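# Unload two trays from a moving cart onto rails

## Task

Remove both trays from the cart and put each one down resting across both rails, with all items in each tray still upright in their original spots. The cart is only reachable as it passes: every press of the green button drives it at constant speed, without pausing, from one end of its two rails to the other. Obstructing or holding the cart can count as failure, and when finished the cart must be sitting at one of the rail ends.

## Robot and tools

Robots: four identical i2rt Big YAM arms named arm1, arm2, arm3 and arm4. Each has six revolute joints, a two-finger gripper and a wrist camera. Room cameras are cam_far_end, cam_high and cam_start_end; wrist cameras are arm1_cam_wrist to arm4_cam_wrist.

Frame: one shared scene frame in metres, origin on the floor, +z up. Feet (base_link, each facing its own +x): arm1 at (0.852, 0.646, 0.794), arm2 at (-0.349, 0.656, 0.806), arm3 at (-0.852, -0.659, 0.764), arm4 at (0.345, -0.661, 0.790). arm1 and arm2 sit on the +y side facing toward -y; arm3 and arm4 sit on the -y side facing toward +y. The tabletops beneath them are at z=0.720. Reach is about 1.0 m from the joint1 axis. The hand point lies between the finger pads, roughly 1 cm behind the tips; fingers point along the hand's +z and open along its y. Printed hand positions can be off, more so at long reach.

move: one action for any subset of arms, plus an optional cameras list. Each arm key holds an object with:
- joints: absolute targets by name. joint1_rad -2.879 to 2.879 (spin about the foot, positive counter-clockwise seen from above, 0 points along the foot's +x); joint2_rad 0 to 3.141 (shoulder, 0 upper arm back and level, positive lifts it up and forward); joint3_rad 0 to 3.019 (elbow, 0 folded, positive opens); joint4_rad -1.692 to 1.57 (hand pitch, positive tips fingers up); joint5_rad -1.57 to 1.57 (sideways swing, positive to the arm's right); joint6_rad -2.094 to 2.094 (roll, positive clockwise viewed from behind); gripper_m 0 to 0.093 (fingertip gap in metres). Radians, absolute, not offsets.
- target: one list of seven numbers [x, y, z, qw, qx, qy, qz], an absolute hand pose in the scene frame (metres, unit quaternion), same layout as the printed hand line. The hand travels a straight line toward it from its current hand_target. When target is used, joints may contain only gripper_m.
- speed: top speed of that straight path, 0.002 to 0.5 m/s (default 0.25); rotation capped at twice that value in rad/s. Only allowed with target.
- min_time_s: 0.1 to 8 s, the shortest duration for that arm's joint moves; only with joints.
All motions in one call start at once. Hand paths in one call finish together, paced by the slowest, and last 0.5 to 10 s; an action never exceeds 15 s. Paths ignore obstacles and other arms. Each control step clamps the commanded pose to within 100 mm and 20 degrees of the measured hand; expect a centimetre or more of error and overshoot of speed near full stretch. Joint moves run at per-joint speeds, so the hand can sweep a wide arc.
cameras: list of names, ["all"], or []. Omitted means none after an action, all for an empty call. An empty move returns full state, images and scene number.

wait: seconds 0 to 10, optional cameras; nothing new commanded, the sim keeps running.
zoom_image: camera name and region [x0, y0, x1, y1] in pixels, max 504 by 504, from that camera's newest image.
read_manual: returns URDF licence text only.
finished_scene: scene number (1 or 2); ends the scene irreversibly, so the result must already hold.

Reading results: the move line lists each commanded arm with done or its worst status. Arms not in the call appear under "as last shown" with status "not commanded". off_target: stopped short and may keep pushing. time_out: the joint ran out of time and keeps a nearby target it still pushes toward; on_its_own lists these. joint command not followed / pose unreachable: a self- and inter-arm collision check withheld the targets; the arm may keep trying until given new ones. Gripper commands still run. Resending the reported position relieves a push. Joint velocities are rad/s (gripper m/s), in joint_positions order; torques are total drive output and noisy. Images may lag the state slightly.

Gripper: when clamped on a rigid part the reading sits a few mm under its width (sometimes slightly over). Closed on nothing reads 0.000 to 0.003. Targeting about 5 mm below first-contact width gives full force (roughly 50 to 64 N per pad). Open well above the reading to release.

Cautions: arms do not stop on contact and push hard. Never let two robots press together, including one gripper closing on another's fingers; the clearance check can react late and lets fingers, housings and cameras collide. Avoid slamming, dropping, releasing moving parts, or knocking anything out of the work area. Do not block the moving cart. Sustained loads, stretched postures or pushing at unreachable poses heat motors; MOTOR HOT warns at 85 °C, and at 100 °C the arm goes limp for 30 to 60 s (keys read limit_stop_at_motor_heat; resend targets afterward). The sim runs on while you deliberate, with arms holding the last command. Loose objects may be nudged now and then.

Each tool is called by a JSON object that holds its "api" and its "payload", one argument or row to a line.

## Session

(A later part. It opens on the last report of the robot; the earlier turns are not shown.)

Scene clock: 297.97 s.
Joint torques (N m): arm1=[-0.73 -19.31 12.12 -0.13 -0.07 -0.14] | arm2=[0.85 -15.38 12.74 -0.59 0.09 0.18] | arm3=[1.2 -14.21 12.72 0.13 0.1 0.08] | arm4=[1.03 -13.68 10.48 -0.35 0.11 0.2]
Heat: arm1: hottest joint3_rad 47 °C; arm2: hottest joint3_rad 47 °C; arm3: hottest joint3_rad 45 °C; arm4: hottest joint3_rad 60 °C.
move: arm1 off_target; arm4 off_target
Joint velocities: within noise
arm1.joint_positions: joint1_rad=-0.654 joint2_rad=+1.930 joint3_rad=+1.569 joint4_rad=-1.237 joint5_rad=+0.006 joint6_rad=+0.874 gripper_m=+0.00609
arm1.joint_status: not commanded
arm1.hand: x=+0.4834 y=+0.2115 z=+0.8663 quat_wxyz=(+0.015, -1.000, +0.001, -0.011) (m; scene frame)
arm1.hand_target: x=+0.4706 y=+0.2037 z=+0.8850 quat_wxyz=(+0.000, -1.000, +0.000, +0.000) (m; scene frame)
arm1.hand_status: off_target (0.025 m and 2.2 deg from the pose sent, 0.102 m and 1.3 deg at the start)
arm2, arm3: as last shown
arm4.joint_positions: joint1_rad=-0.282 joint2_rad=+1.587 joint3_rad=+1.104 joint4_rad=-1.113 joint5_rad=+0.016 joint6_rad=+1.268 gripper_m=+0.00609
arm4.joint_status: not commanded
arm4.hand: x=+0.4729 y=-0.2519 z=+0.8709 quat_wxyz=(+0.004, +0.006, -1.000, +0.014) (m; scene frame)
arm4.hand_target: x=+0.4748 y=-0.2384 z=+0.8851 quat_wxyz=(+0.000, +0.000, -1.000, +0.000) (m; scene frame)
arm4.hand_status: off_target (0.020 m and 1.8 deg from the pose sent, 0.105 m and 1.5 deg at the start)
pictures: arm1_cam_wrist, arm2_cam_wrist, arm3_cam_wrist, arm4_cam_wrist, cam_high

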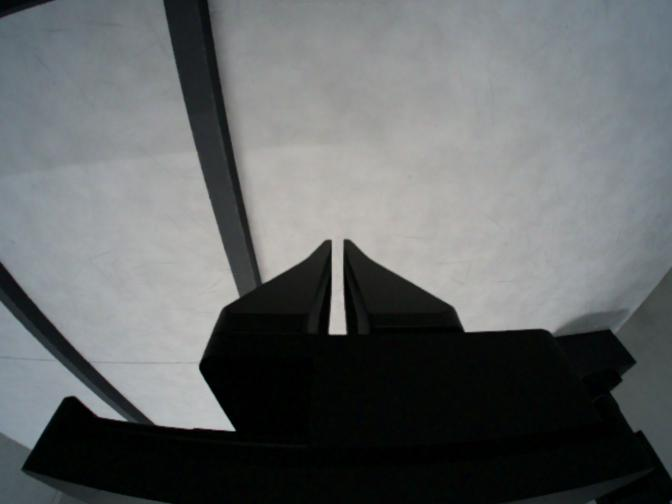

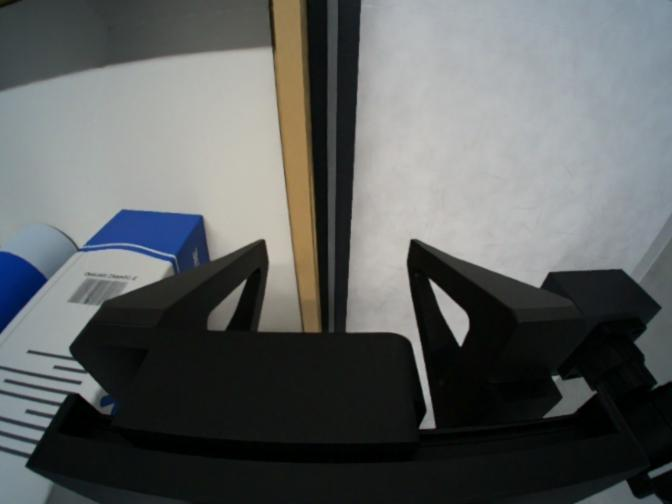

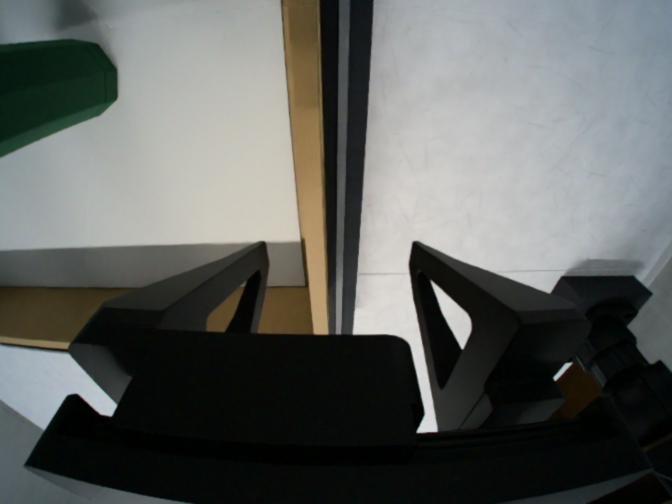

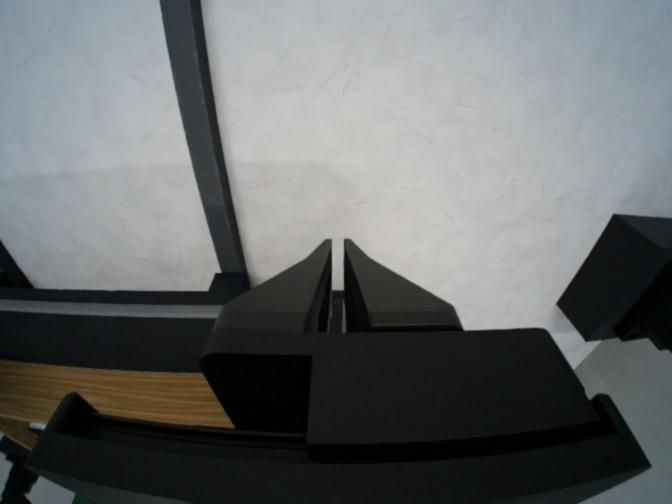

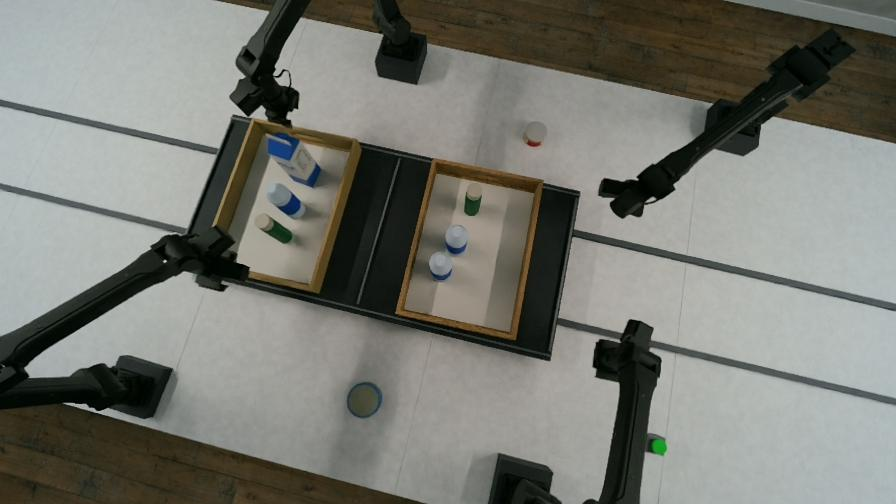

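{"api": "move", "payload": {
  "arm1": {"target":[0.59,0.209,0.915,0,1,0,0],"speed":0.15,"joints":{"gripper_m":0.068}},
  "arm4": {"target":[0.71,-0.44,0.95,0,0.707,-0.707,0],"speed":0.2,"joints":{"gripper_m":0.0}},
  "arm2": {"target":[-0.61,0.217,0.915,0,1,0,0],"speed":0.15},
  "arm3": {"target":[-0.6,-0.235,0.915,0,0,1,0],"speed":0.15},
  "cameras": ["cam_high","cam_start_end","arm4_cam_wrist"]
}}

{"api": "wait", "payload": {
  "seconds": 8,
  "cameras": ["cam_start_end"]
}}

Scene clock: 331.73 s.
Joint torques (N m): arm1=[0.21 -18.02 8.61 0.43 0.01 0.03] | arm2=[1.38 -15.97 13.38 -0.58 0.09 0.19] | arm3=[2.02 -14.04 13.26 -0.03 0.04 0.13] | arm4=[0.32 -10.75 11.62 -0.27 -0.18 -0.11]
Heat: arm1: hottest joint3_rad 51 °C; arm2: hottest joint3_rad 49 °C; arm3: hottest joint3_rad 47 °C; arm4: hottest joint3_rad 62 °C.
move: arm1 done; arm2 off_target; arm3 off_target; arm4 off_target
Joint velocities: within noise
arm1.joint_positions: joint1_rad=-0.500 joint2_rad=+1.732 joint3_rad=+1.394 joint4_rad=-1.237 joint5_rad=+0.006 joint6_rad=+1.024 gripper_m=+0.06790
arm1.joint_status: all done
arm1.hand: x=+0.5853 y=+0.2111 z=+0.9077 quat_wxyz=(+0.006, -1.000, -0.001, -0.003) (m; scene frame)
arm1.hand_target: x=+0.5900 y=+0.2090 z=+0.9150 quat_wxyz=(+0.000, -1.000, +0.000, +0.000) (m; scene frame)
arm1.hand_status: done (0.009 m and 0.8 deg from the pose sent, 0.117 m and 2.2 deg at the start)
arm2.joint_positions: joint1_rad=-0.550 joint2_rad=+1.730 joint3_rad=+1.329 joint4_rad=-1.200 joint5_rad=-0.014 joint6_rad=+1.021 gripper_m=+0.06807
arm2.joint_status: not commanded
arm2.hand: x=-0.6077 y=+0.2365 z=+0.9041 quat_wxyz=(+0.011, -1.000, +0.005, -0.008) (m; scene frame)
arm2.hand_target: x=-0.6094 y=+0.2176 z=+0.9152 quat_wxyz=(+0.000, -1.000, +0.000, +0.000) (m; scene frame)
arm2.hand_status: off_target (0.022 m and 1.6 deg from the pose sent, 0.050 m and 1.6 deg at the start)
arm3.joint_positions: joint1_rad=-0.507 joint2_rad=+1.658 joint3_rad=+1.348 joint4_rad=-1.289 joint5_rad=+0.010 joint6_rad=+1.032 gripper_m=+0.06813
arm3.joint_status: not commanded
arm3.hand: x=-0.6035 y=-0.2505 z=+0.9061 quat_wxyz=(+0.005, +0.000, -1.000, +0.008) (m; scene frame)
arm3.hand_target: x=-0.6004 y=-0.2354 z=+0.9151 quat_wxyz=(+0.000, +0.000, -1.000, -0.001) (m; scene frame)
arm3.hand_status: off_target (0.018 m and 1.1 deg from the pose sent, 0.034 m and 1.3 deg at the start)
arm4.joint_positions: joint1_rad=-1.005 joint2_rad=+1.450 joint3_rad=+1.161 joint4_rad=-1.279 joint5_rad=+0.012 joint6_rad=-1.002 gripper_m=+0.00033
arm4.joint_status: all done
arm4.hand: x=+0.6979 y=-0.4463 z=+0.9423 quat_wxyz=(+0.005, +0.703, -0.712, +0.000) (m; scene frame)
arm4.hand_target: x=+0.7097 y=-0.4402 z=+0.9499 quat_wxyz=(+0.000, +0.707, -0.707, +0.000) (m; scene frame)
arm4.hand_status: off_target (0.016 m and 1.0 deg from the pose sent, 0.313 m and 89.4 deg at the start)
pictures: arm4_cam_wrist, cam_high, cam_start_end

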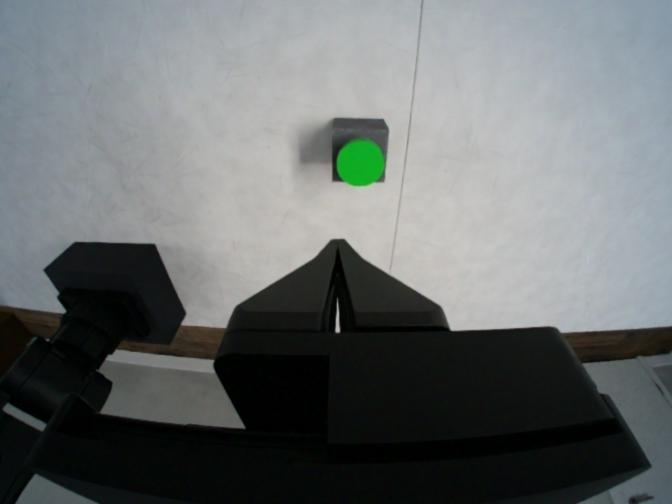

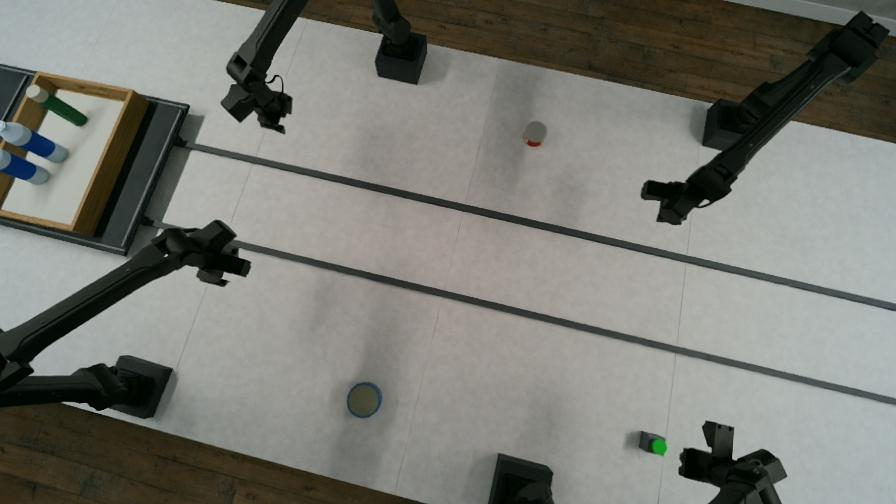

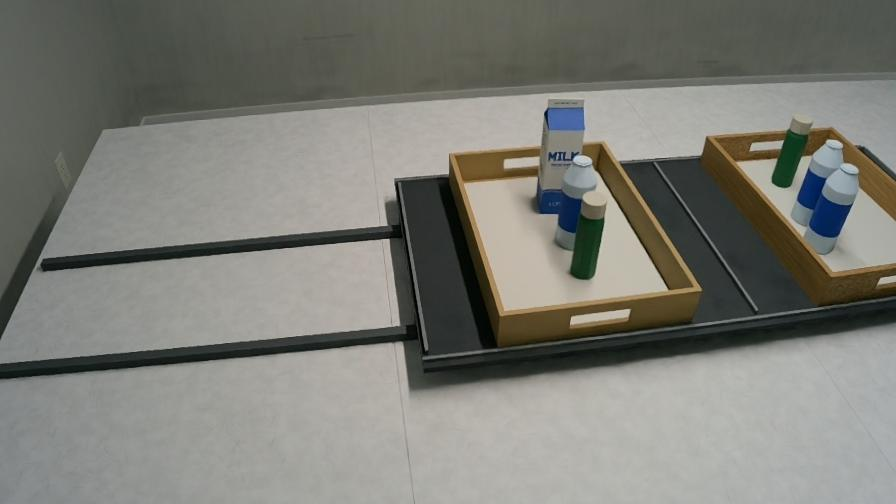

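Scene clock: 339.73 s.
Joint torques (N m): arm1=[0.32 -17.85 8.57 0.13 -0.03 0.11] | arm2=[1.32 -16.32 13.37 -0.65 0.08 0.18] | arm3=[2.67 -14.97 13.33 0.09 0.02 0.08] | arm4=[0.38 -10.64 11.62 -0.31 -0.17 -0.11]
Heat: arm1: hottest joint3_rad 50 °C; arm2: hottest joint3_rad 49 °C; arm3: hottest joint3_rad 47 °C; arm4: hottest joint3_rad 65 °C.
Joint velocities: within noise
arm1.joint_positions: joint1_rad=-0.500 joint2_rad=+1.732 joint3_rad=+1.394 joint4_rad=-1.237 joint5_rad=+0.006 joint6_rad=+1.024 gripper_m=+0.06790
arm1.joint_status: all done
arm1.hand: x=+0.5853 y=+0.2111 z=+0.9077 quat_wxyz=(+0.006, -1.000, -0.001, -0.003) (m; scene frame)
arm1.hand_target: x=+0.5900 y=+0.2090 z=+0.9150 quat_wxyz=(+0.000, -1.000, +0.000, +0.000) (m; scene frame)
arm1.hand_status: done (0.009 m and 0.8 deg from the pose sent, 0.117 m and 2.2 deg at the start)
arm2.joint_positions: joint1_rad=-0.550 joint2_rad=+1.730 joint3_rad=+1.329 joint4_rad=-1.200 joint5_rad=-0.014 joint6_rad=+1.021 gripper_m=+0.06807
arm2.joint_status: not commanded
arm2.hand: x=-0.6077 y=+0.2365 z=+0.9041 quat_wxyz=(+0.011, -1.000, +0.005, -0.008) (m; scene frame)
arm2.hand_target: x=-0.6094 y=+0.2176 z=+0.9152 quat_wxyz=(+0.000, -1.000, +0.000, +0.000) (m; scene frame)
arm2.hand_status: off_target (0.022 m and 1.6 deg from the pose sent, 0.050 m and 1.6 deg at the start)
arm3.joint_positions: joint1_rad=-0.507 joint2_rad=+1.658 joint3_rad=+1.348 joint4_rad=-1.289 joint5_rad=+0.010 joint6_rad=+1.032 gripper_m=+0.06813
arm3.joint_status: not commanded
arm3.hand: x=-0.6035 y=-0.2505 z=+0.9061 quat_wxyz=(+0.005, +0.000, -1.000, +0.008) (m; scene frame)
arm3.hand_target: x=-0.6004 y=-0.2354 z=+0.9151 quat_wxyz=(+0.000, +0.000, -1.000, -0.001) (m; scene frame)
arm3.hand_status: off_target (0.018 m and 1.1 deg from the pose sent, 0.034 m and 1.3 deg at the start)
arm4.joint_positions: joint1_rad=-1.005 joint2_rad=+1.450 joint3_rad=+1.161 joint4_rad=-1.279 joint5_rad=+0.012 joint6_rad=-1.002 gripper_m=+0.00033
arm4.joint_status: all done
arm4.hand: x=+0.6979 y=-0.4463 z=+0.9423 quat_wxyz=(+0.005, +0.703, -0.712, +0.000) (m; scene frame)
arm4.hand_target: x=+0.7097 y=-0.4402 z=+0.9499 quat_wxyz=(+0.000, +0.707, -0.707, +0.000) (m; scene frame)
arm4.hand_status: off_target (0.016 m and 1.0 deg from the pose sent, 0.313 m and 89.4 deg at the start)
wait: 8.00 s; at rest by 0.27 s
pictures: cam_start_end

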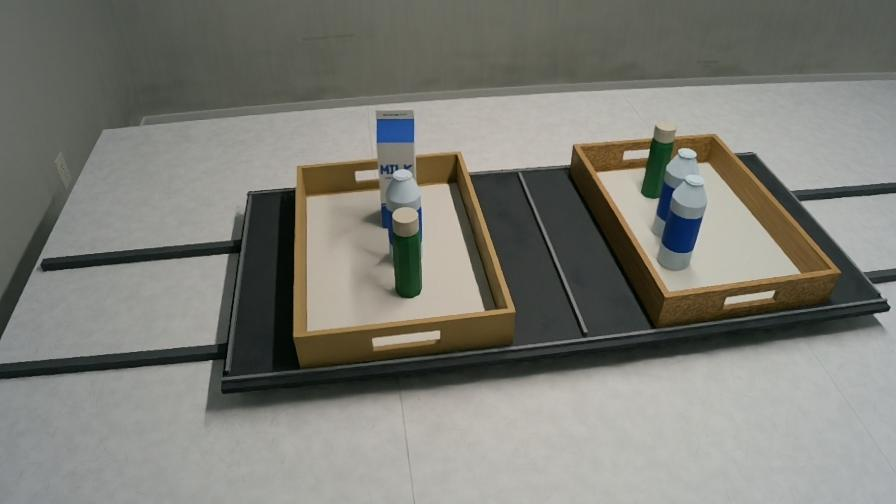

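{"api": "wait", "payload": {
  "seconds": 10,
  "cameras": ["cam_start_end"]
}}

{"api": "move", "payload": {
  "arm4": {"target":[0.71,-0.438,0.76,0,0.707,-0.707,0],"speed":0.15}
}}

{"api": "move", "payload": {
  "arm4": {"target":[0.7,-0.42,0.94,0,0.707,-0.707,0],"speed":0.3,"joints":{"gripper_m":0.068}}
}}

{"api": "move", "payload": {
  "arm4": {"target":[0.595,-0.24,0.915,0,0,1,0],"speed":0.3},
  "cameras": ["cam_high","cam_start_end"]
}}

{"api": "wait", "payload": {
  "seconds": 4,
  "cameras": ["cam_high","arm3_cam_wrist"]
}}

Scene clock: 359.40 s.
Joint torques (N m): arm1=[-0.56 -17.38 8.65 0.64 0.02 0.03] | arm2=[1.32 -16.15 13.33 -0.62 0.09 0.18] | arm3=[2.49 -15.15 13.15 0.1 0.03 0.11] | arm4=[0.32 -10.64 11.6 -0.31 -0.18 -0.11]
Heat: arm1: hottest joint3_rad 48 °C; arm2: hottest joint3_rad 50 °C; arm3: hottest joint3_rad 47 °C; arm4: hottest joint3_rad 69 °C.
Joint velocities: within noise
arm1.joint_positions: joint1_rad=-0.500 joint2_rad=+1.732 joint3_rad=+1.394 joint4_rad=-1.237 joint5_rad=+0.006 joint6_rad=+1.024 gripper_m=+0.06790
arm1.joint_status: all done
arm1.hand: x=+0.5853 y=+0.2111 z=+0.9077 quat_wxyz=(+0.006, -1.000, -0.001, -0.003) (m; scene frame)
arm1.hand_target: x=+0.5900 y=+0.2090 z=+0.9150 quat_wxyz=(+0.000, -1.000, +0.000, +0.000) (m; scene frame)
arm1.hand_status: done (0.009 m and 0.8 deg from the pose sent, 0.117 m and 2.2 deg at the start)
arm2.joint_positions: joint1_rad=-0.550 joint2_rad=+1.730 joint3_rad=+1.329 joint4_rad=-1.200 joint5_rad=-0.014 joint6_rad=+1.021 gripper_m=+0.06807
arm2.joint_status: not commanded
arm2.hand: x=-0.6077 y=+0.2365 z=+0.9041 quat_wxyz=(+0.011, -1.000, +0.005, -0.008) (m; scene frame)
arm2.hand_target: x=-0.6094 y=+0.2176 z=+0.9152 quat_wxyz=(+0.000, -1.000, +0.000, +0.000) (m; scene frame)
arm2.hand_status: off_target (0.022 m and 1.6 deg from the pose sent, 0.050 m and 1.6 deg at the start)
arm3.joint_positions: joint1_rad=-0.507 joint2_rad=+1.658 joint3_rad=+1.348 joint4_rad=-1.289 joint5_rad=+0.010 joint6_rad=+1.032 gripper_m=+0.06813
arm3.joint_status: not commanded
arm3.hand: x=-0.6035 y=-0.2505 z=+0.9061 quat_wxyz=(+0.005, +0.000, -1.000, +0.008) (m; scene frame)
arm3.hand_target: x=-0.6004 y=-0.2354 z=+0.9151 quat_wxyz=(+0.000, +0.000, -1.000, -0.001) (m; scene frame)
arm3.hand_status: off_target (0.018 m and 1.1 deg from the pose sent, 0.034 m and 1.3 deg at the start)
arm4.joint_positions: joint1_rad=-1.005 joint2_rad=+1.450 joint3_rad=+1.161 joint4_rad=-1.279 joint5_rad=+0.012 joint6_rad=-1.002 gripper_m=+0.00033
arm4.joint_status: all done
arm4.hand: x=+0.6979 y=-0.4463 z=+0.9423 quat_wxyz=(+0.005, +0.703, -0.712, +0.000) (m; scene frame)
arm4.hand_target: x=+0.7097 y=-0.4402 z=+0.9499 quat_wxyz=(+0.000, +0.707, -0.707, +0.000) (m; scene frame)
arm4.hand_status: off_target (0.016 m and 1.0 deg from the pose sent, 0.313 m and 89.4 deg at the start)
wait: 10.00 s; at rest from the start
pictures: cam_start_end

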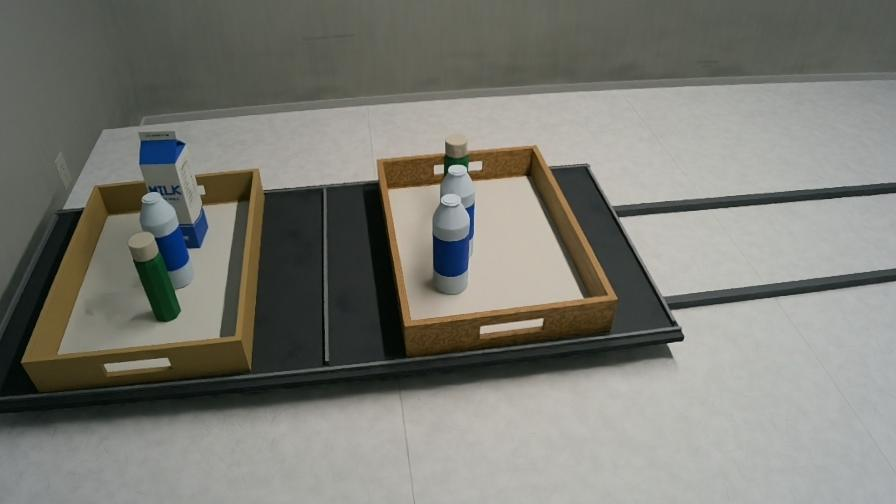

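Scene clock: 361.20 s.
Joint torques (N m): arm1=[-0.5 -18.02 8.55 0.53 0.02 0.01] | arm2=[1.26 -16.21 13.37 -0.64 0.08 0.19] | arm3=[1.9 -15.27 13.19 0.14 0.04 0.12] | arm4=[0.44 -7.3 4.4 2.62 -0.17 -0.1]
Heat: arm1: hottest joint3_rad 48 °C; arm2: hottest joint3_rad 50 °C; arm3: hottest joint3_rad 47 °C; arm4: hottest joint3_rad 69 °C.
move: arm4 off_target
Joint velocities: within noise
arm1, arm2, arm3: as last shown
arm4.joint_positions: joint1_rad=-1.005 joint2_rad=+1.643 joint3_rad=+0.984 joint4_rad=-0.841 joint5_rad=+0.011 joint6_rad=-1.004 gripper_m=+0.00033
arm4.joint_status: not commanded
arm4.hand: x=+0.7179 y=-0.4322 z=+0.8063 quat_wxyz=(-0.028, +0.703, -0.711, +0.007) (m; scene frame)
arm4.hand_target: x=+0.7066 y=-0.4400 z=+0.7641 quat_wxyz=(+0.000, +0.707, -0.707, +0.000) (m; scene frame)
arm4.hand_status: off_target (0.047 m and 3.4 deg from the pose sent, 0.183 m and 1.0 deg at the start)
pictures: none

Scene clock: 362.47 s.
Joint torques (N m): arm1=[0.73 -17.38 8.69 0.4 -0.02 0.12] | arm2=[1.38 -16.03 13.35 -0.62 0.08 0.19] | arm3=[2.96 -15.38 13.03 0.01 0.06 0.11] | arm4=[1.03 -11.22 9.94 -0.32 -0.11 0.2]
Heat: arm1: hottest joint3_rad 48 °C; arm2: hottest joint3_rad 50 °C; arm3: hottest joint3_rad 47 °C; arm4: hottest joint3_rad 68 °C.
move: arm4 done
Joint velocities: within noise
arm1, arm2, arm3: as last shown
arm4.joint_positions: joint1_rad=-0.962 joint2_rad=+1.467 joint3_rad=+1.173 joint4_rad=-1.253 joint5_rad=+0.010 joint6_rad=-0.982 gripper_m=+0.06792
arm4.joint_status: all done
arm4.hand: x=+0.6973 y=-0.4250 z=+0.9399 quat_wxyz=(-0.005, +0.711, -0.704, +0.001) (m; scene frame)
arm4.hand_target: x=+0.7000 y=-0.4201 z=+0.9400 quat_wxyz=(+0.000, +0.707, -0.707, +0.000) (m; scene frame)
arm4.hand_status: done (0.006 m and 0.8 deg from the pose sent, 0.135 m and 3.4 deg at the start)
pictures: none

Scene clock: 366.03 s.
Joint torques (N m): arm1=[-0.56 -18.14 8.55 0.23 0.06 0.07] | arm2=[1.32 -16.03 13.38 -0.57 0.09 0.17] | arm3=[2.67 -14.33 13.33 0.34 0.07 0.13] | arm4=[0.97 -12.75 11.51 0.46 0.17 0.22]
Heat: arm1: hottest joint3_rad 47 °C; arm2: hottest joint3_rad 50 °C; arm3: hottest joint3_rad 47 °C; arm4: hottest joint3_rad 68 °C.
move: arm4 off_target
Joint velocities: within noise
arm1, arm2, arm3: as last shown
arm4.joint_positions: joint1_rad=-0.519 joint2_rad=+1.635 joint3_rad=+1.286 joint4_rad=-1.239 joint5_rad=+0.013 joint6_rad=+1.029 gripper_m=+0.06792
arm4.joint_status: not commanded
arm4.hand: x=+0.5862 y=-0.2575 z=+0.9117 quat_wxyz=(+0.007, +0.007, -1.000, +0.010) (m; scene frame)
arm4.hand_target: x=+0.5946 y=-0.2407 z=+0.9151 quat_wxyz=(+0.000, +0.000, -1.000, +0.000) (m; scene frame)
arm4.hand_status: off_target (0.020 m and 1.6 deg from the pose sent, 0.213 m and 90.6 deg at the start)
pictures: cam_high, cam_start_end

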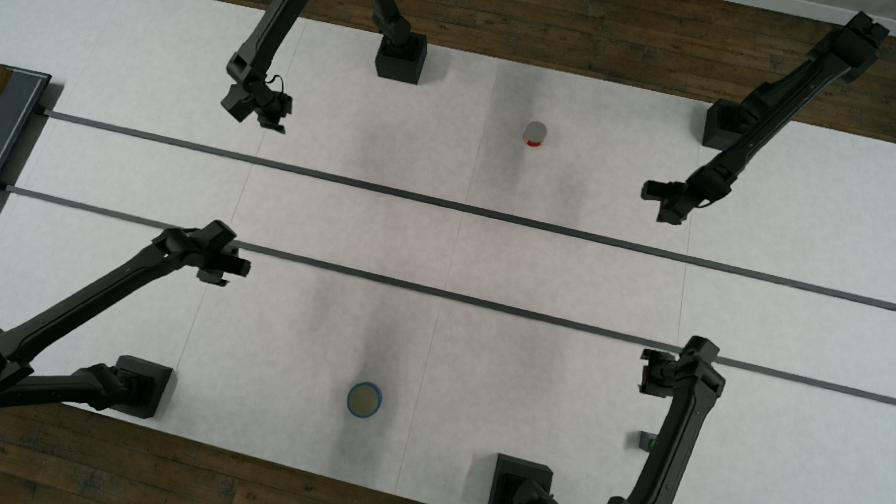

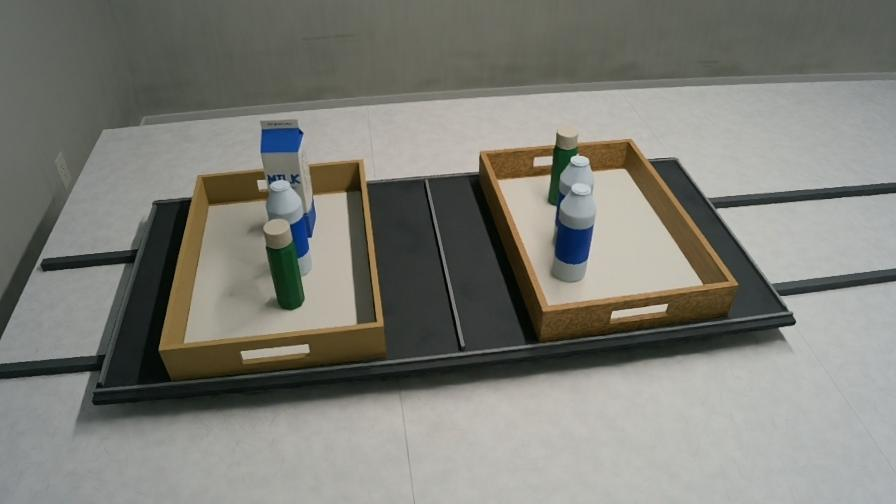

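Scene clock: 370.03 s.
Joint torques (N m): arm1=[0.91 -17.08 8.59 0.08 0.08 0.08] | arm2=[1.38 -16.09 13.37 -0.57 0.08 0.17] | arm3=[2.2 -15.21 13.18 0.08 0.1 0.09] | arm4=[1.08 -12.86 11.54 0.46 0.17 0.2]
Heat: arm1: hottest joint3_rad 47 °C; arm2: hottest joint3_rad 51 °C; arm3: hottest joint3_rad 47 °C; arm4: hottest joint3_rad 68 °C.
Joint velocities: within noise
arm1.joint_positions: joint1_rad=-0.500 joint2_rad=+1.732 joint3_rad=+1.394 joint4_rad=-1.237 joint5_rad=+0.006 joint6_rad=+1.024 gripper_m=+0.06790
arm1.joint_status: not commanded
arm1.hand: x=+0.5853 y=+0.2111 z=+0.9077 quat_wxyz=(+0.006, -1.000, -0.001, -0.003) (m; scene frame)
arm1.hand_target: x=+0.5900 y=+0.2090 z=+0.9150 quat_wxyz=(+0.000, -1.000, +0.000, +0.000) (m; scene frame)
arm1.hand_status: not commanded
arm2.joint_positions: joint1_rad=-0.550 joint2_rad=+1.730 joint3_rad=+1.329 joint4_rad=-1.200 joint5_rad=-0.014 joint6_rad=+1.021 gripper_m=+0.06807
arm2.joint_status: not commanded
arm2.hand: x=-0.6077 y=+0.2365 z=+0.9041 quat_wxyz=(+0.011, -1.000, +0.005, -0.008) (m; scene frame)
arm2.hand_target: x=-0.6094 y=+0.2176 z=+0.9152 quat_wxyz=(+0.000, -1.000, +0.000, +0.000) (m; scene frame)
arm2.hand_status: not commanded
arm3.joint_positions: joint1_rad=-0.507 joint2_rad=+1.658 joint3_rad=+1.348 joint4_rad=-1.289 joint5_rad=+0.010 joint6_rad=+1.032 gripper_m=+0.06813
arm3.joint_status: not commanded
arm3.hand: x=-0.6035 y=-0.2505 z=+0.9061 quat_wxyz=(+0.005, +0.000, -1.000, +0.008) (m; scene frame)
arm3.hand_target: x=-0.6004 y=-0.2354 z=+0.9151 quat_wxyz=(+0.000, +0.000, -1.000, -0.001) (m; scene frame)
arm3.hand_status: not commanded
arm4.joint_positions: joint1_rad=-0.519 joint2_rad=+1.635 joint3_rad=+1.286 joint4_rad=-1.239 joint5_rad=+0.013 joint6_rad=+1.029 gripper_m=+0.06792
arm4.joint_status: not commanded
arm4.hand: x=+0.5862 y=-0.2575 z=+0.9117 quat_wxyz=(+0.007, +0.006, -1.000, +0.010) (m; scene frame)
arm4.hand_target: x=+0.5946 y=-0.2407 z=+0.9151 quat_wxyz=(+0.000, +0.000, -1.000, +0.000) (m; scene frame)
arm4.hand_status: off_target (0.020 m and 1.6 deg from the pose sent, 0.213 m and 90.6 deg at the start)
wait: 4.00 s; at rest by 0.27 s
pictures: arm3_cam_wrist, cam_high

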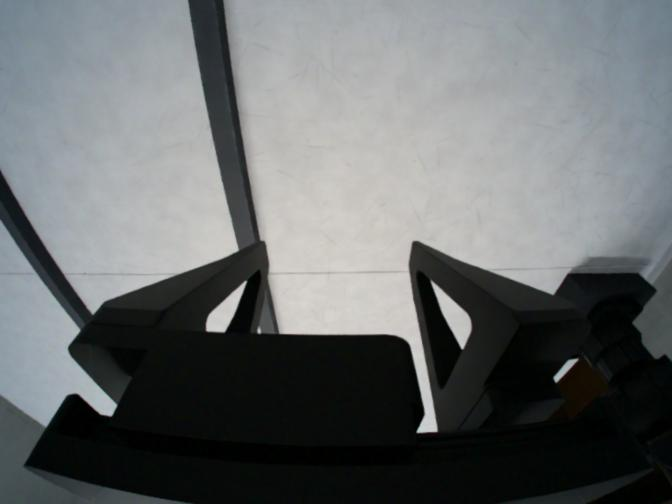

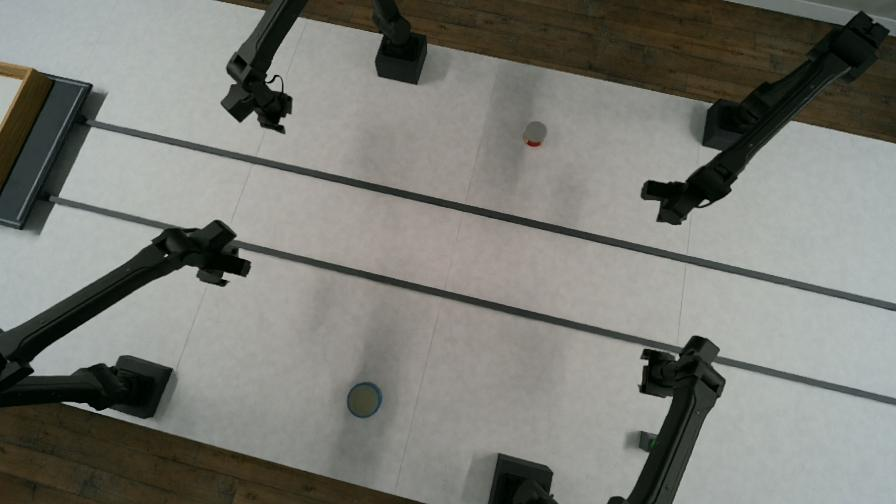

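{"api": "wait", "payload": {
  "seconds": 10
}}

{"api": "wait", "payload": {
  "seconds": 3,
  "cameras": ["arm2_cam_wrist","arm3_cam_wrist"]
}}

Scene clock: 387.00 s.
Joint torques (N m): arm1=[-0.26 -17.2 8.46 0.38 0.04 0.04] | arm2=[1.38 -15.91 13.41 -0.59 0.09 0.18] | arm3=[2.96 -15.5 13.05 0.17 0.07 0.07] | arm4=[1.03 -12.86 11.52 0.5 0.17 0.22]
Heat: arm1: hottest joint3_rad 46 °C; arm2: hottest joint3_rad 51 °C; arm3: hottest joint3_rad 48 °C; arm4: hottest joint3_rad 67 °C.
Joint velocities: within noise
arm1.joint_positions: joint1_rad=-0.500 joint2_rad=+1.732 joint3_rad=+1.394 joint4_rad=-1.237 joint5_rad=+0.006 joint6_rad=+1.024 gripper_m=+0.06790
arm1.joint_status: not commanded
arm1.hand: x=+0.5853 y=+0.2111 z=+0.9077 quat_wxyz=(+0.006, -1.000, -0.001, -0.003) (m; scene frame)
arm1.hand_target: x=+0.5900 y=+0.2090 z=+0.9150 quat_wxyz=(+0.000, -1.000, +0.000, +0.000) (m; scene frame)
arm1.hand_status: not commanded
arm2.joint_positions: joint1_rad=-0.550 joint2_rad=+1.730 joint3_rad=+1.329 joint4_rad=-1.200 joint5_rad=-0.014 joint6_rad=+1.021 gripper_m=+0.06807
arm2.joint_status: not commanded
arm2.hand: x=-0.6077 y=+0.2365 z=+0.9041 quat_wxyz=(+0.011, -1.000, +0.005, -0.008) (m; scene frame)
arm2.hand_target: x=-0.6094 y=+0.2176 z=+0.9152 quat_wxyz=(+0.000, -1.000, +0.000, +0.000) (m; scene frame)
arm2.hand_status: not commanded
arm3.joint_positions: joint1_rad=-0.507 joint2_rad=+1.658 joint3_rad=+1.348 joint4_rad=-1.289 joint5_rad=+0.010 joint6_rad=+1.032 gripper_m=+0.06813
arm3.joint_status: not commanded
arm3.hand: x=-0.6035 y=-0.2505 z=+0.9061 quat_wxyz=(+0.005, +0.000, -1.000, +0.008) (m; scene frame)
arm3.hand_target: x=-0.6004 y=-0.2354 z=+0.9151 quat_wxyz=(+0.000, +0.000, -1.000, -0.001) (m; scene frame)
arm3.hand_status: not commanded
arm4.joint_positions: joint1_rad=-0.519 joint2_rad=+1.635 joint3_rad=+1.286 joint4_rad=-1.239 joint5_rad=+0.013 joint6_rad=+1.029 gripper_m=+0.06792
arm4.joint_status: not commanded
arm4.hand: x=+0.5862 y=-0.2575 z=+0.9117 quat_wxyz=(+0.007, +0.006, -1.000, +0.010) (m; scene frame)
arm4.hand_target: x=+0.5946 y=-0.2407 z=+0.9151 quat_wxyz=(+0.000, +0.000, -1.000, +0.000) (m; scene frame)
arm4.hand_status: off_target (0.020 m and 1.6 deg from the pose sent, 0.213 m and 90.6 deg at the start)
wait: 10.00 s; at rest from the start
pictures: none

Scene clock: 390.00 s.
Joint torques (N m): arm1=[-0.32 -17.26 8.59 0.17 -0.02 0.06] | arm2=[1.44 -15.85 13.34 -0.59 0.09 0.17] | arm3=[2.02 -14.92 13.42 0.06 0.08 0.11] | arm4=[0.97 -12.69 11.52 0.47 0.17 0.2]
Heat: arm1: hottest joint3_rad 46 °C; arm2: hottest joint3_rad 51 °C; arm3: hottest joint3_rad 48 °C; arm4: hottest joint3_rad 67 °C.
Joint velocities: within noise
arm1.joint_positions: joint1_rad=-0.500 joint2_rad=+1.732 joint3_rad=+1.394 joint4_rad=-1.237 joint5_rad=+0.006 joint6_rad=+1.024 gripper_m=+0.06790
arm1.joint_status: not commanded
arm1.hand: x=+0.5853 y=+0.2111 z=+0.9077 quat_wxyz=(+0.006, -1.000, -0.001, -0.003) (m; scene frame)
arm1.hand_target: x=+0.5900 y=+0.2090 z=+0.9150 quat_wxyz=(+0.000, -1.000, +0.000, +0.000) (m; scene frame)
arm1.hand_status: not commanded
arm2.joint_positions: joint1_rad=-0.550 joint2_rad=+1.730 joint3_rad=+1.329 joint4_rad=-1.200 joint5_rad=-0.014 joint6_rad=+1.021 gripper_m=+0.06807
arm2.joint_status: not commanded
arm2.hand: x=-0.6077 y=+0.2365 z=+0.9041 quat_wxyz=(+0.011, -1.000, +0.005, -0.008) (m; scene frame)
arm2.hand_target: x=-0.6094 y=+0.2176 z=+0.9152 quat_wxyz=(+0.000, -1.000, +0.000, +0.000) (m; scene frame)
arm2.hand_status: not commanded
arm3.joint_positions: joint1_rad=-0.507 joint2_rad=+1.658 joint3_rad=+1.348 joint4_rad=-1.289 joint5_rad=+0.010 joint6_rad=+1.032 gripper_m=+0.06813
arm3.joint_status: not commanded
arm3.hand: x=-0.6035 y=-0.2505 z=+0.9061 quat_wxyz=(+0.005, +0.000, -1.000, +0.008) (m; scene frame)
arm3.hand_target: x=-0.6004 y=-0.2354 z=+0.9151 quat_wxyz=(+0.000, +0.000, -1.000, -0.001) (m; scene frame)
arm3.hand_status: not commanded
arm4.joint_positions: joint1_rad=-0.519 joint2_rad=+1.635 joint3_rad=+1.286 joint4_rad=-1.239 joint5_rad=+0.013 joint6_rad=+1.029 gripper_m=+0.06792
arm4.joint_status: not commanded
arm4.hand: x=+0.5862 y=-0.2575 z=+0.9117 quat_wxyz=(+0.007, +0.006, -1.000, +0.010) (m; scene frame)
arm4.hand_target: x=+0.5946 y=-0.2407 z=+0.9151 quat_wxyz=(+0.000, +0.000, -1.000, +0.000) (m; scene frame)
arm4.hand_status: off_target (0.020 m and 1.6 deg from the pose sent, 0.213 m and 90.6 deg at the start)
wait: 3.00 s; at rest by 0.27 s
pictures: arm2_cam_wrist, arm3_cam_wrist

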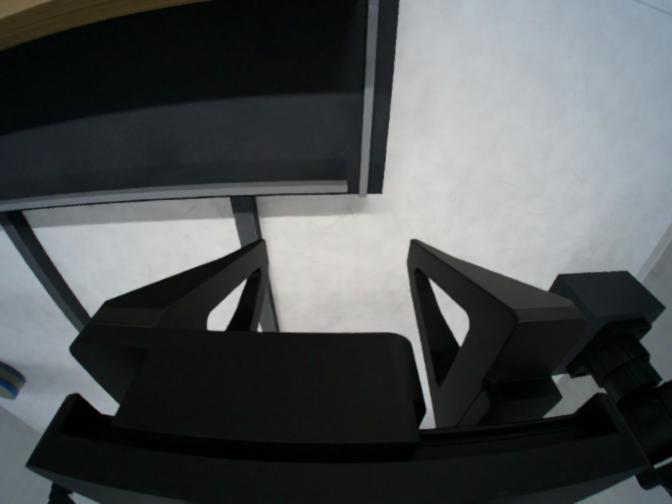

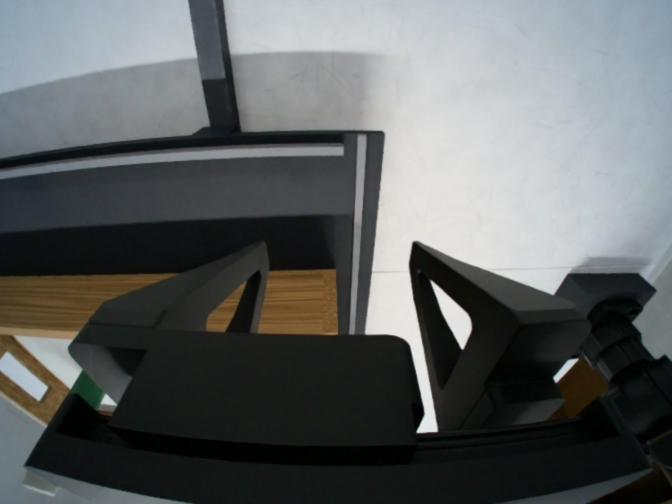

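{"api": "wait", "payload": {
  "seconds": 10
}}

{"api": "wait", "payload": {
  "seconds": 1.8
}}

{"api": "move", "payload": {
  "arm2": {"target":[-0.6,0.228,0.782,0,1,0,0],"speed":0.2},
  "arm3": {"target":[-0.6,-0.245,0.782,0,0,1,0],"speed":0.2},
  "cameras": ["arm2_cam_wrist","arm3_cam_wrist"]
}}

{"api": "move", "payload": {
  "arm2": {"target":[-0.48,0.228,0.885,0,1,0,0],"speed":0.06,"joints":{"gripper_m":0.003}},
  "arm3": {"target":[-0.48,-0.245,0.885,0,0,1,0],"speed":0.06,"joints":{"gripper_m":0.003}},
  "cameras": ["arm2_cam_wrist","arm3_cam_wrist","cam_high","arm4_cam_wrist"]
}}

Scene clock: 410.00 s.
Joint torques (N m): arm1=[0.73 -17.03 8.53 0.38 0.06 0.06] | arm2=[1.32 -15.97 13.38 -0.55 0.09 0.19] | arm3=[1.85 -14.74 13.12 0.09 0.08 0.09] | arm4=[0.97 -12.86 11.52 0.5 0.16 0.2]
Heat: arm1: hottest joint3_rad 46 °C; arm2: hottest joint3_rad 52 °C; arm3: hottest joint3_rad 48 °C; arm4: hottest joint3_rad 67 °C.
Joint velocities: within noise
arm1.joint_positions: joint1_rad=-0.500 joint2_rad=+1.732 joint3_rad=+1.394 joint4_rad=-1.237 joint5_rad=+0.006 joint6_rad=+1.024 gripper_m=+0.06790
arm1.joint_status: not commanded
arm1.hand: x=+0.5853 y=+0.2111 z=+0.9077 quat_wxyz=(+0.006, -1.000, -0.001, -0.003) (m; scene frame)
arm1.hand_target: x=+0.5900 y=+0.2090 z=+0.9150 quat_wxyz=(+0.000, -1.000, +0.000, +0.000) (m; scene frame)
arm1.hand_status: not commanded
arm2.joint_positions: joint1_rad=-0.550 joint2_rad=+1.730 joint3_rad=+1.329 joint4_rad=-1.200 joint5_rad=-0.014 joint6_rad=+1.021 gripper_m=+0.06807
arm2.joint_status: not commanded
arm2.hand: x=-0.6077 y=+0.2365 z=+0.9041 quat_wxyz=(+0.011, -1.000, +0.005, -0.008) (m; scene frame)
arm2.hand_target: x=-0.6094 y=+0.2176 z=+0.9152 quat_wxyz=(+0.000, -1.000, +0.000, +0.000) (m; scene frame)
arm2.hand_status: not commanded
arm3.joint_positions: joint1_rad=-0.507 joint2_rad=+1.658 joint3_rad=+1.348 joint4_rad=-1.289 joint5_rad=+0.010 joint6_rad=+1.032 gripper_m=+0.06813
arm3.joint_status: not commanded
arm3.hand: x=-0.6035 y=-0.2505 z=+0.9061 quat_wxyz=(+0.005, +0.000, -1.000, +0.008) (m; scene frame)
arm3.hand_target: x=-0.6004 y=-0.2354 z=+0.9151 quat_wxyz=(+0.000, +0.000, -1.000, -0.001) (m; scene frame)
arm3.hand_status: not commanded
arm4.joint_positions: joint1_rad=-0.519 joint2_rad=+1.635 joint3_rad=+1.286 joint4_rad=-1.239 joint5_rad=+0.013 joint6_rad=+1.029 gripper_m=+0.06792
arm4.joint_status: not commanded
arm4.hand: x=+0.5862 y=-0.2575 z=+0.9117 quat_wxyz=(+0.007, +0.006, -1.000, +0.010) (m; scene frame)
arm4.hand_target: x=+0.5946 y=-0.2407 z=+0.9151 quat_wxyz=(+0.000, +0.000, -1.000, +0.000) (m; scene frame)
arm4.hand_status: off_target (0.020 m and 1.6 deg from the pose sent, 0.213 m and 90.6 deg at the start)
wait: 10.00 s; at rest from the start
pictures: none

Scene clock: 411.80 s.
Joint torques (N m): arm1=[0.03 -17.26 8.76 0.59 -0.01 0.07] | arm2=[1.14 -16.09 13.38 -0.62 0.07 0.2] | arm3=[2.08 -14.97 13.05 0.18 0.06 0.08] | arm4=[0.91 -12.81 11.56 0.51 0.18 0.2]
Heat: arm1: hottest joint3_rad 46 °C; arm2: hottest joint3_rad 52 °C; arm3: hottest joint3_rad 48 °C; arm4: hottest joint3_rad 67 °C.
Joint velocities: within noise
arm1.joint_positions: joint1_rad=-0.500 joint2_rad=+1.732 joint3_rad=+1.394 joint4_rad=-1.237 joint5_rad=+0.006 joint6_rad=+1.024 gripper_m=+0.06790
arm1.joint_status: not commanded
arm1.hand: x=+0.5853 y=+0.2111 z=+0.9077 quat_wxyz=(+0.006, -1.000, -0.001, -0.003) (m; scene frame)
arm1.hand_target: x=+0.5900 y=+0.2090 z=+0.9150 quat_wxyz=(+0.000, -1.000, +0.000, +0.000) (m; scene frame)
arm1.hand_status: not commanded
arm2.joint_positions: joint1_rad=-0.550 joint2_rad=+1.730 joint3_rad=+1.329 joint4_rad=-1.200 joint5_rad=-0.014 joint6_rad=+1.021 gripper_m=+0.06807
arm2.joint_status: not commanded
arm2.hand: x=-0.6077 y=+0.2365 z=+0.9041 quat_wxyz=(+0.011, -1.000, +0.005, -0.008) (m; scene frame)
arm2.hand_target: x=-0.6094 y=+0.2176 z=+0.9152 quat_wxyz=(+0.000, -1.000, +0.000, +0.000) (m; scene frame)
arm2.hand_status: not commanded
arm3.joint_positions: joint1_rad=-0.507 joint2_rad=+1.658 joint3_rad=+1.348 joint4_rad=-1.289 joint5_rad=+0.010 joint6_rad=+1.032 gripper_m=+0.06813
arm3.joint_status: not commanded
arm3.hand: x=-0.6035 y=-0.2505 z=+0.9061 quat_wxyz=(+0.005, +0.000, -1.000, +0.008) (m; scene frame)
arm3.hand_target: x=-0.6004 y=-0.2354 z=+0.9151 quat_wxyz=(+0.000, +0.000, -1.000, -0.001) (m; scene frame)
arm3.hand_status: not commanded
arm4.joint_positions: joint1_rad=-0.519 joint2_rad=+1.635 joint3_rad=+1.286 joint4_rad=-1.239 joint5_rad=+0.013 joint6_rad=+1.029 gripper_m=+0.06792
arm4.joint_status: not commanded
arm4.hand: x=+0.5862 y=-0.2575 z=+0.9117 quat_wxyz=(+0.007, +0.006, -1.000, +0.010) (m; scene frame)
arm4.hand_target: x=+0.5946 y=-0.2407 z=+0.9151 quat_wxyz=(+0.000, +0.000, -1.000, +0.000) (m; scene frame)
arm4.hand_status: off_target (0.020 m and 1.6 deg from the pose sent, 0.213 m and 90.6 deg at the start)
wait: 1.80 s; at rest by 0.27 s
pictures: none

Scene clock: 413.27 s.
Joint torques (N m): arm1=[-0.03 -17.49 8.46 0.51 0.03 0.08] | arm2=[0.38 -14.97 7.15 0.73 0.41 0.21] | arm3=[1.96 -13.86 6.97 0.58 -0.21 -0.04] | arm4=[1.03 -12.92 11.54 0.5 0.17 0.21]
Heat: arm1: hottest joint3_rad 46 °C; arm2: hottest joint3_rad 51 °C; arm3: hottest joint3_rad 48 °C; arm4: hottest joint3_rad 67 °C.
move: arm2 off_target; arm3 off_target
Joint velocities: within noise
arm1, arm4: as last shown
arm2.joint_positions: joint1_rad=-0.526 joint2_rad=+1.853 joint3_rad=+1.196 joint4_rad=-0.894 joint5_rad=-0.024 joint6_rad=+1.027 gripper_m=+0.06803
arm2.joint_status: not commanded
arm2.hand: x=-0.6004 y=+0.2244 z=+0.8013 quat_wxyz=(-0.012, -1.000, -0.005, +0.001) (m; scene frame)
arm2.hand_target: x=-0.5997 y=+0.2285 z=+0.7826 quat_wxyz=(+0.000, -1.000, +0.000, +0.000) (m; scene frame)
arm2.hand_status: off_target (0.020 m and 1.5 deg from the pose sent, 0.123 m and 1.6 deg at the start)
arm3.joint_positions: joint1_rad=-0.514 joint2_rad=+1.761 joint3_rad=+1.202 joint4_rad=-0.964 joint5_rad=+0.018 joint6_rad=+1.032 gripper_m=+0.06810
arm3.joint_status: not commanded
arm3.hand: x=-0.5913 y=-0.2381 z=+0.8077 quat_wxyz=(-0.018, -0.004, -1.000, -0.022) (m; scene frame)
arm3.hand_target: x=-0.6004 y=-0.2459 z=+0.7830 quat_wxyz=(+0.000, +0.000, -1.000, +0.000) (m; scene frame)
arm3.hand_status: off_target (0.028 m and 3.3 deg from the pose sent, 0.124 m and 1.1 deg at the start)
pictures: arm2_cam_wrist, arm3_cam_wrist

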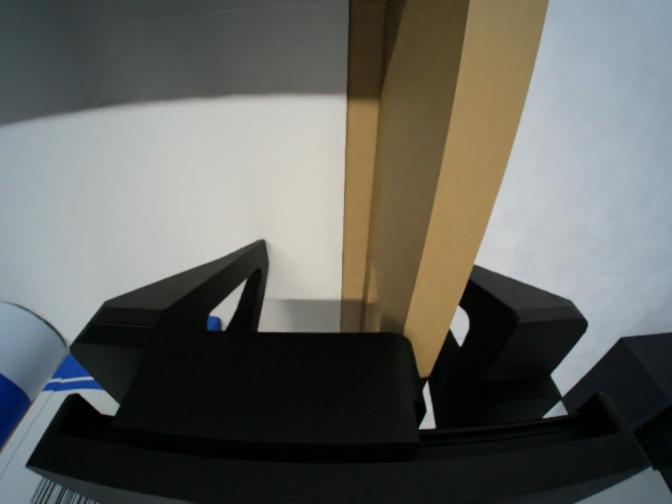

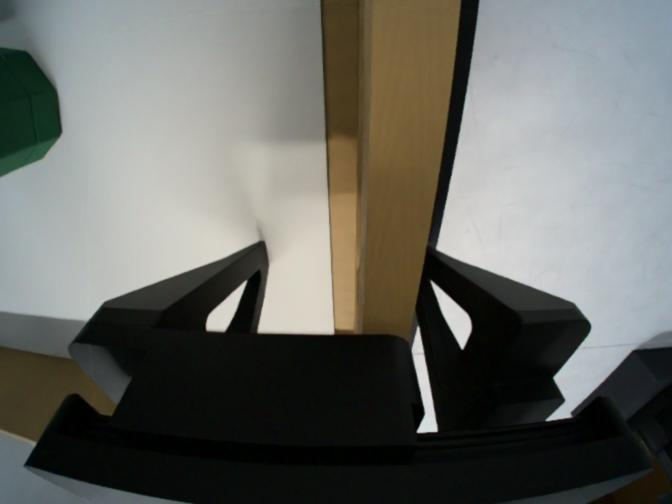

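Scene clock: 416.40 s.
Joint torques (N m): arm1=[-0.03 -17.67 8.43 0.59 0.04 0.05] | arm2=[1.44 -17.44 10.22 -1.1 -0.13 0.12] | arm3=[2.14 -18.14 14.02 -0.51 0.58 0.03] | arm4=[0.91 -12.75 11.52 0.49 0.17 0.21]
Heat: arm1: hottest joint3_rad 46 °C; arm2: hottest joint3_rad 51 °C; arm3: hottest joint3_rad 49 °C; arm4: hottest joint3_rad 67 °C.
move: arm2 off_target; arm3 off_target
Joint velocities: within noise
arm1, arm4: as last shown
arm2.joint_positions: joint1_rad=-0.314 joint2_rad=+1.655 joint3_rad=+1.116 joint4_rad=-1.063 joint5_rad=-0.008 joint6_rad=+1.264 gripper_m=+0.01073
arm2.joint_status: gripper_m off_target (ended at +0.01076, target +0.00300)
arm2.hand: x=-0.4873 y=+0.2371 z=+0.8638 quat_wxyz=(+0.016, -1.000, +0.008, -0.002) (m; scene frame)
arm2.hand_target: x=-0.4801 y=+0.2284 z=+0.8846 quat_wxyz=(+0.000, -1.000, +0.000, +0.000) (m; scene frame)
arm2.hand_status: off_target (0.024 m and 2.1 deg from the pose sent, 0.147 m and 1.5 deg at the start)
arm3.joint_positions: joint1_rad=-0.698 joint2_rad=+1.843 joint3_rad=+1.498 joint4_rad=-1.261 joint5_rad=-0.003 joint6_rad=+0.843 gripper_m=+0.01010
arm3.joint_status: gripper_m off_target (ended at +0.01014, target +0.00300)
arm3.hand: x=-0.4917 y=-0.2583 z=+0.8677 quat_wxyz=(+0.015, -0.001, -1.000, +0.006) (m; scene frame)
arm3.hand_target: x=-0.4807 y=-0.2457 z=+0.8852 quat_wxyz=(+0.000, +0.000, -1.000, -0.001) (m; scene frame)
arm3.hand_status: off_target (0.025 m and 1.9 deg from the pose sent, 0.136 m and 3.3 deg at the start)
pictures: arm2_cam_wrist, arm3_cam_wrist, arm4_cam_wrist, cam_high

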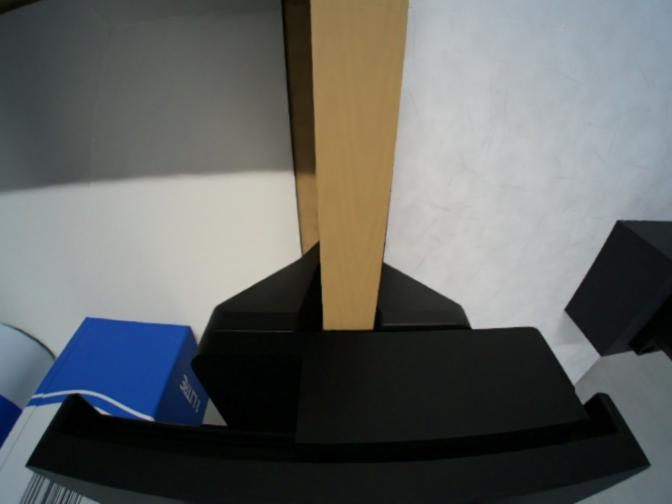

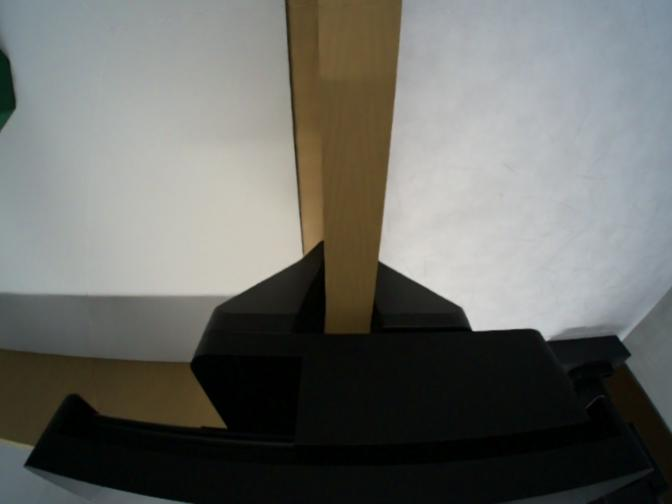

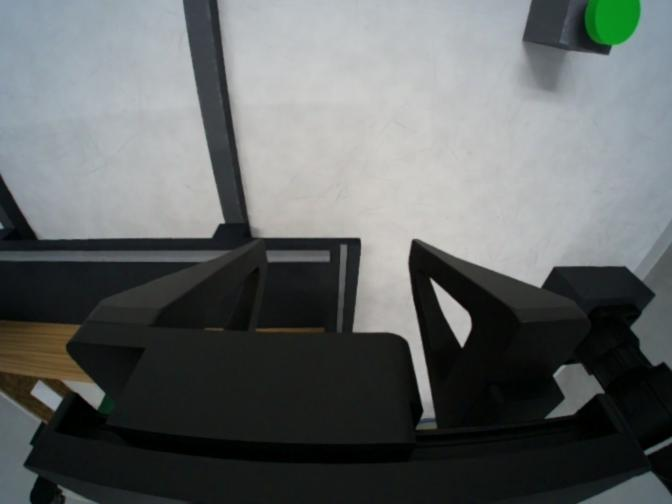

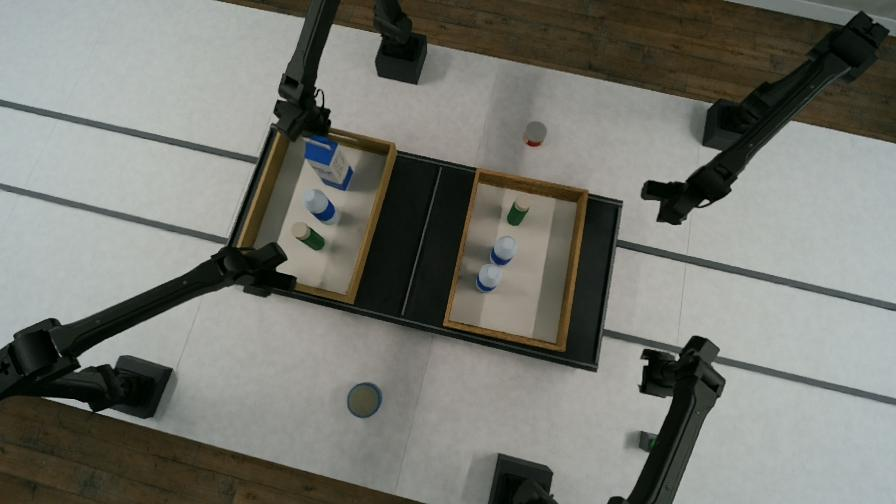

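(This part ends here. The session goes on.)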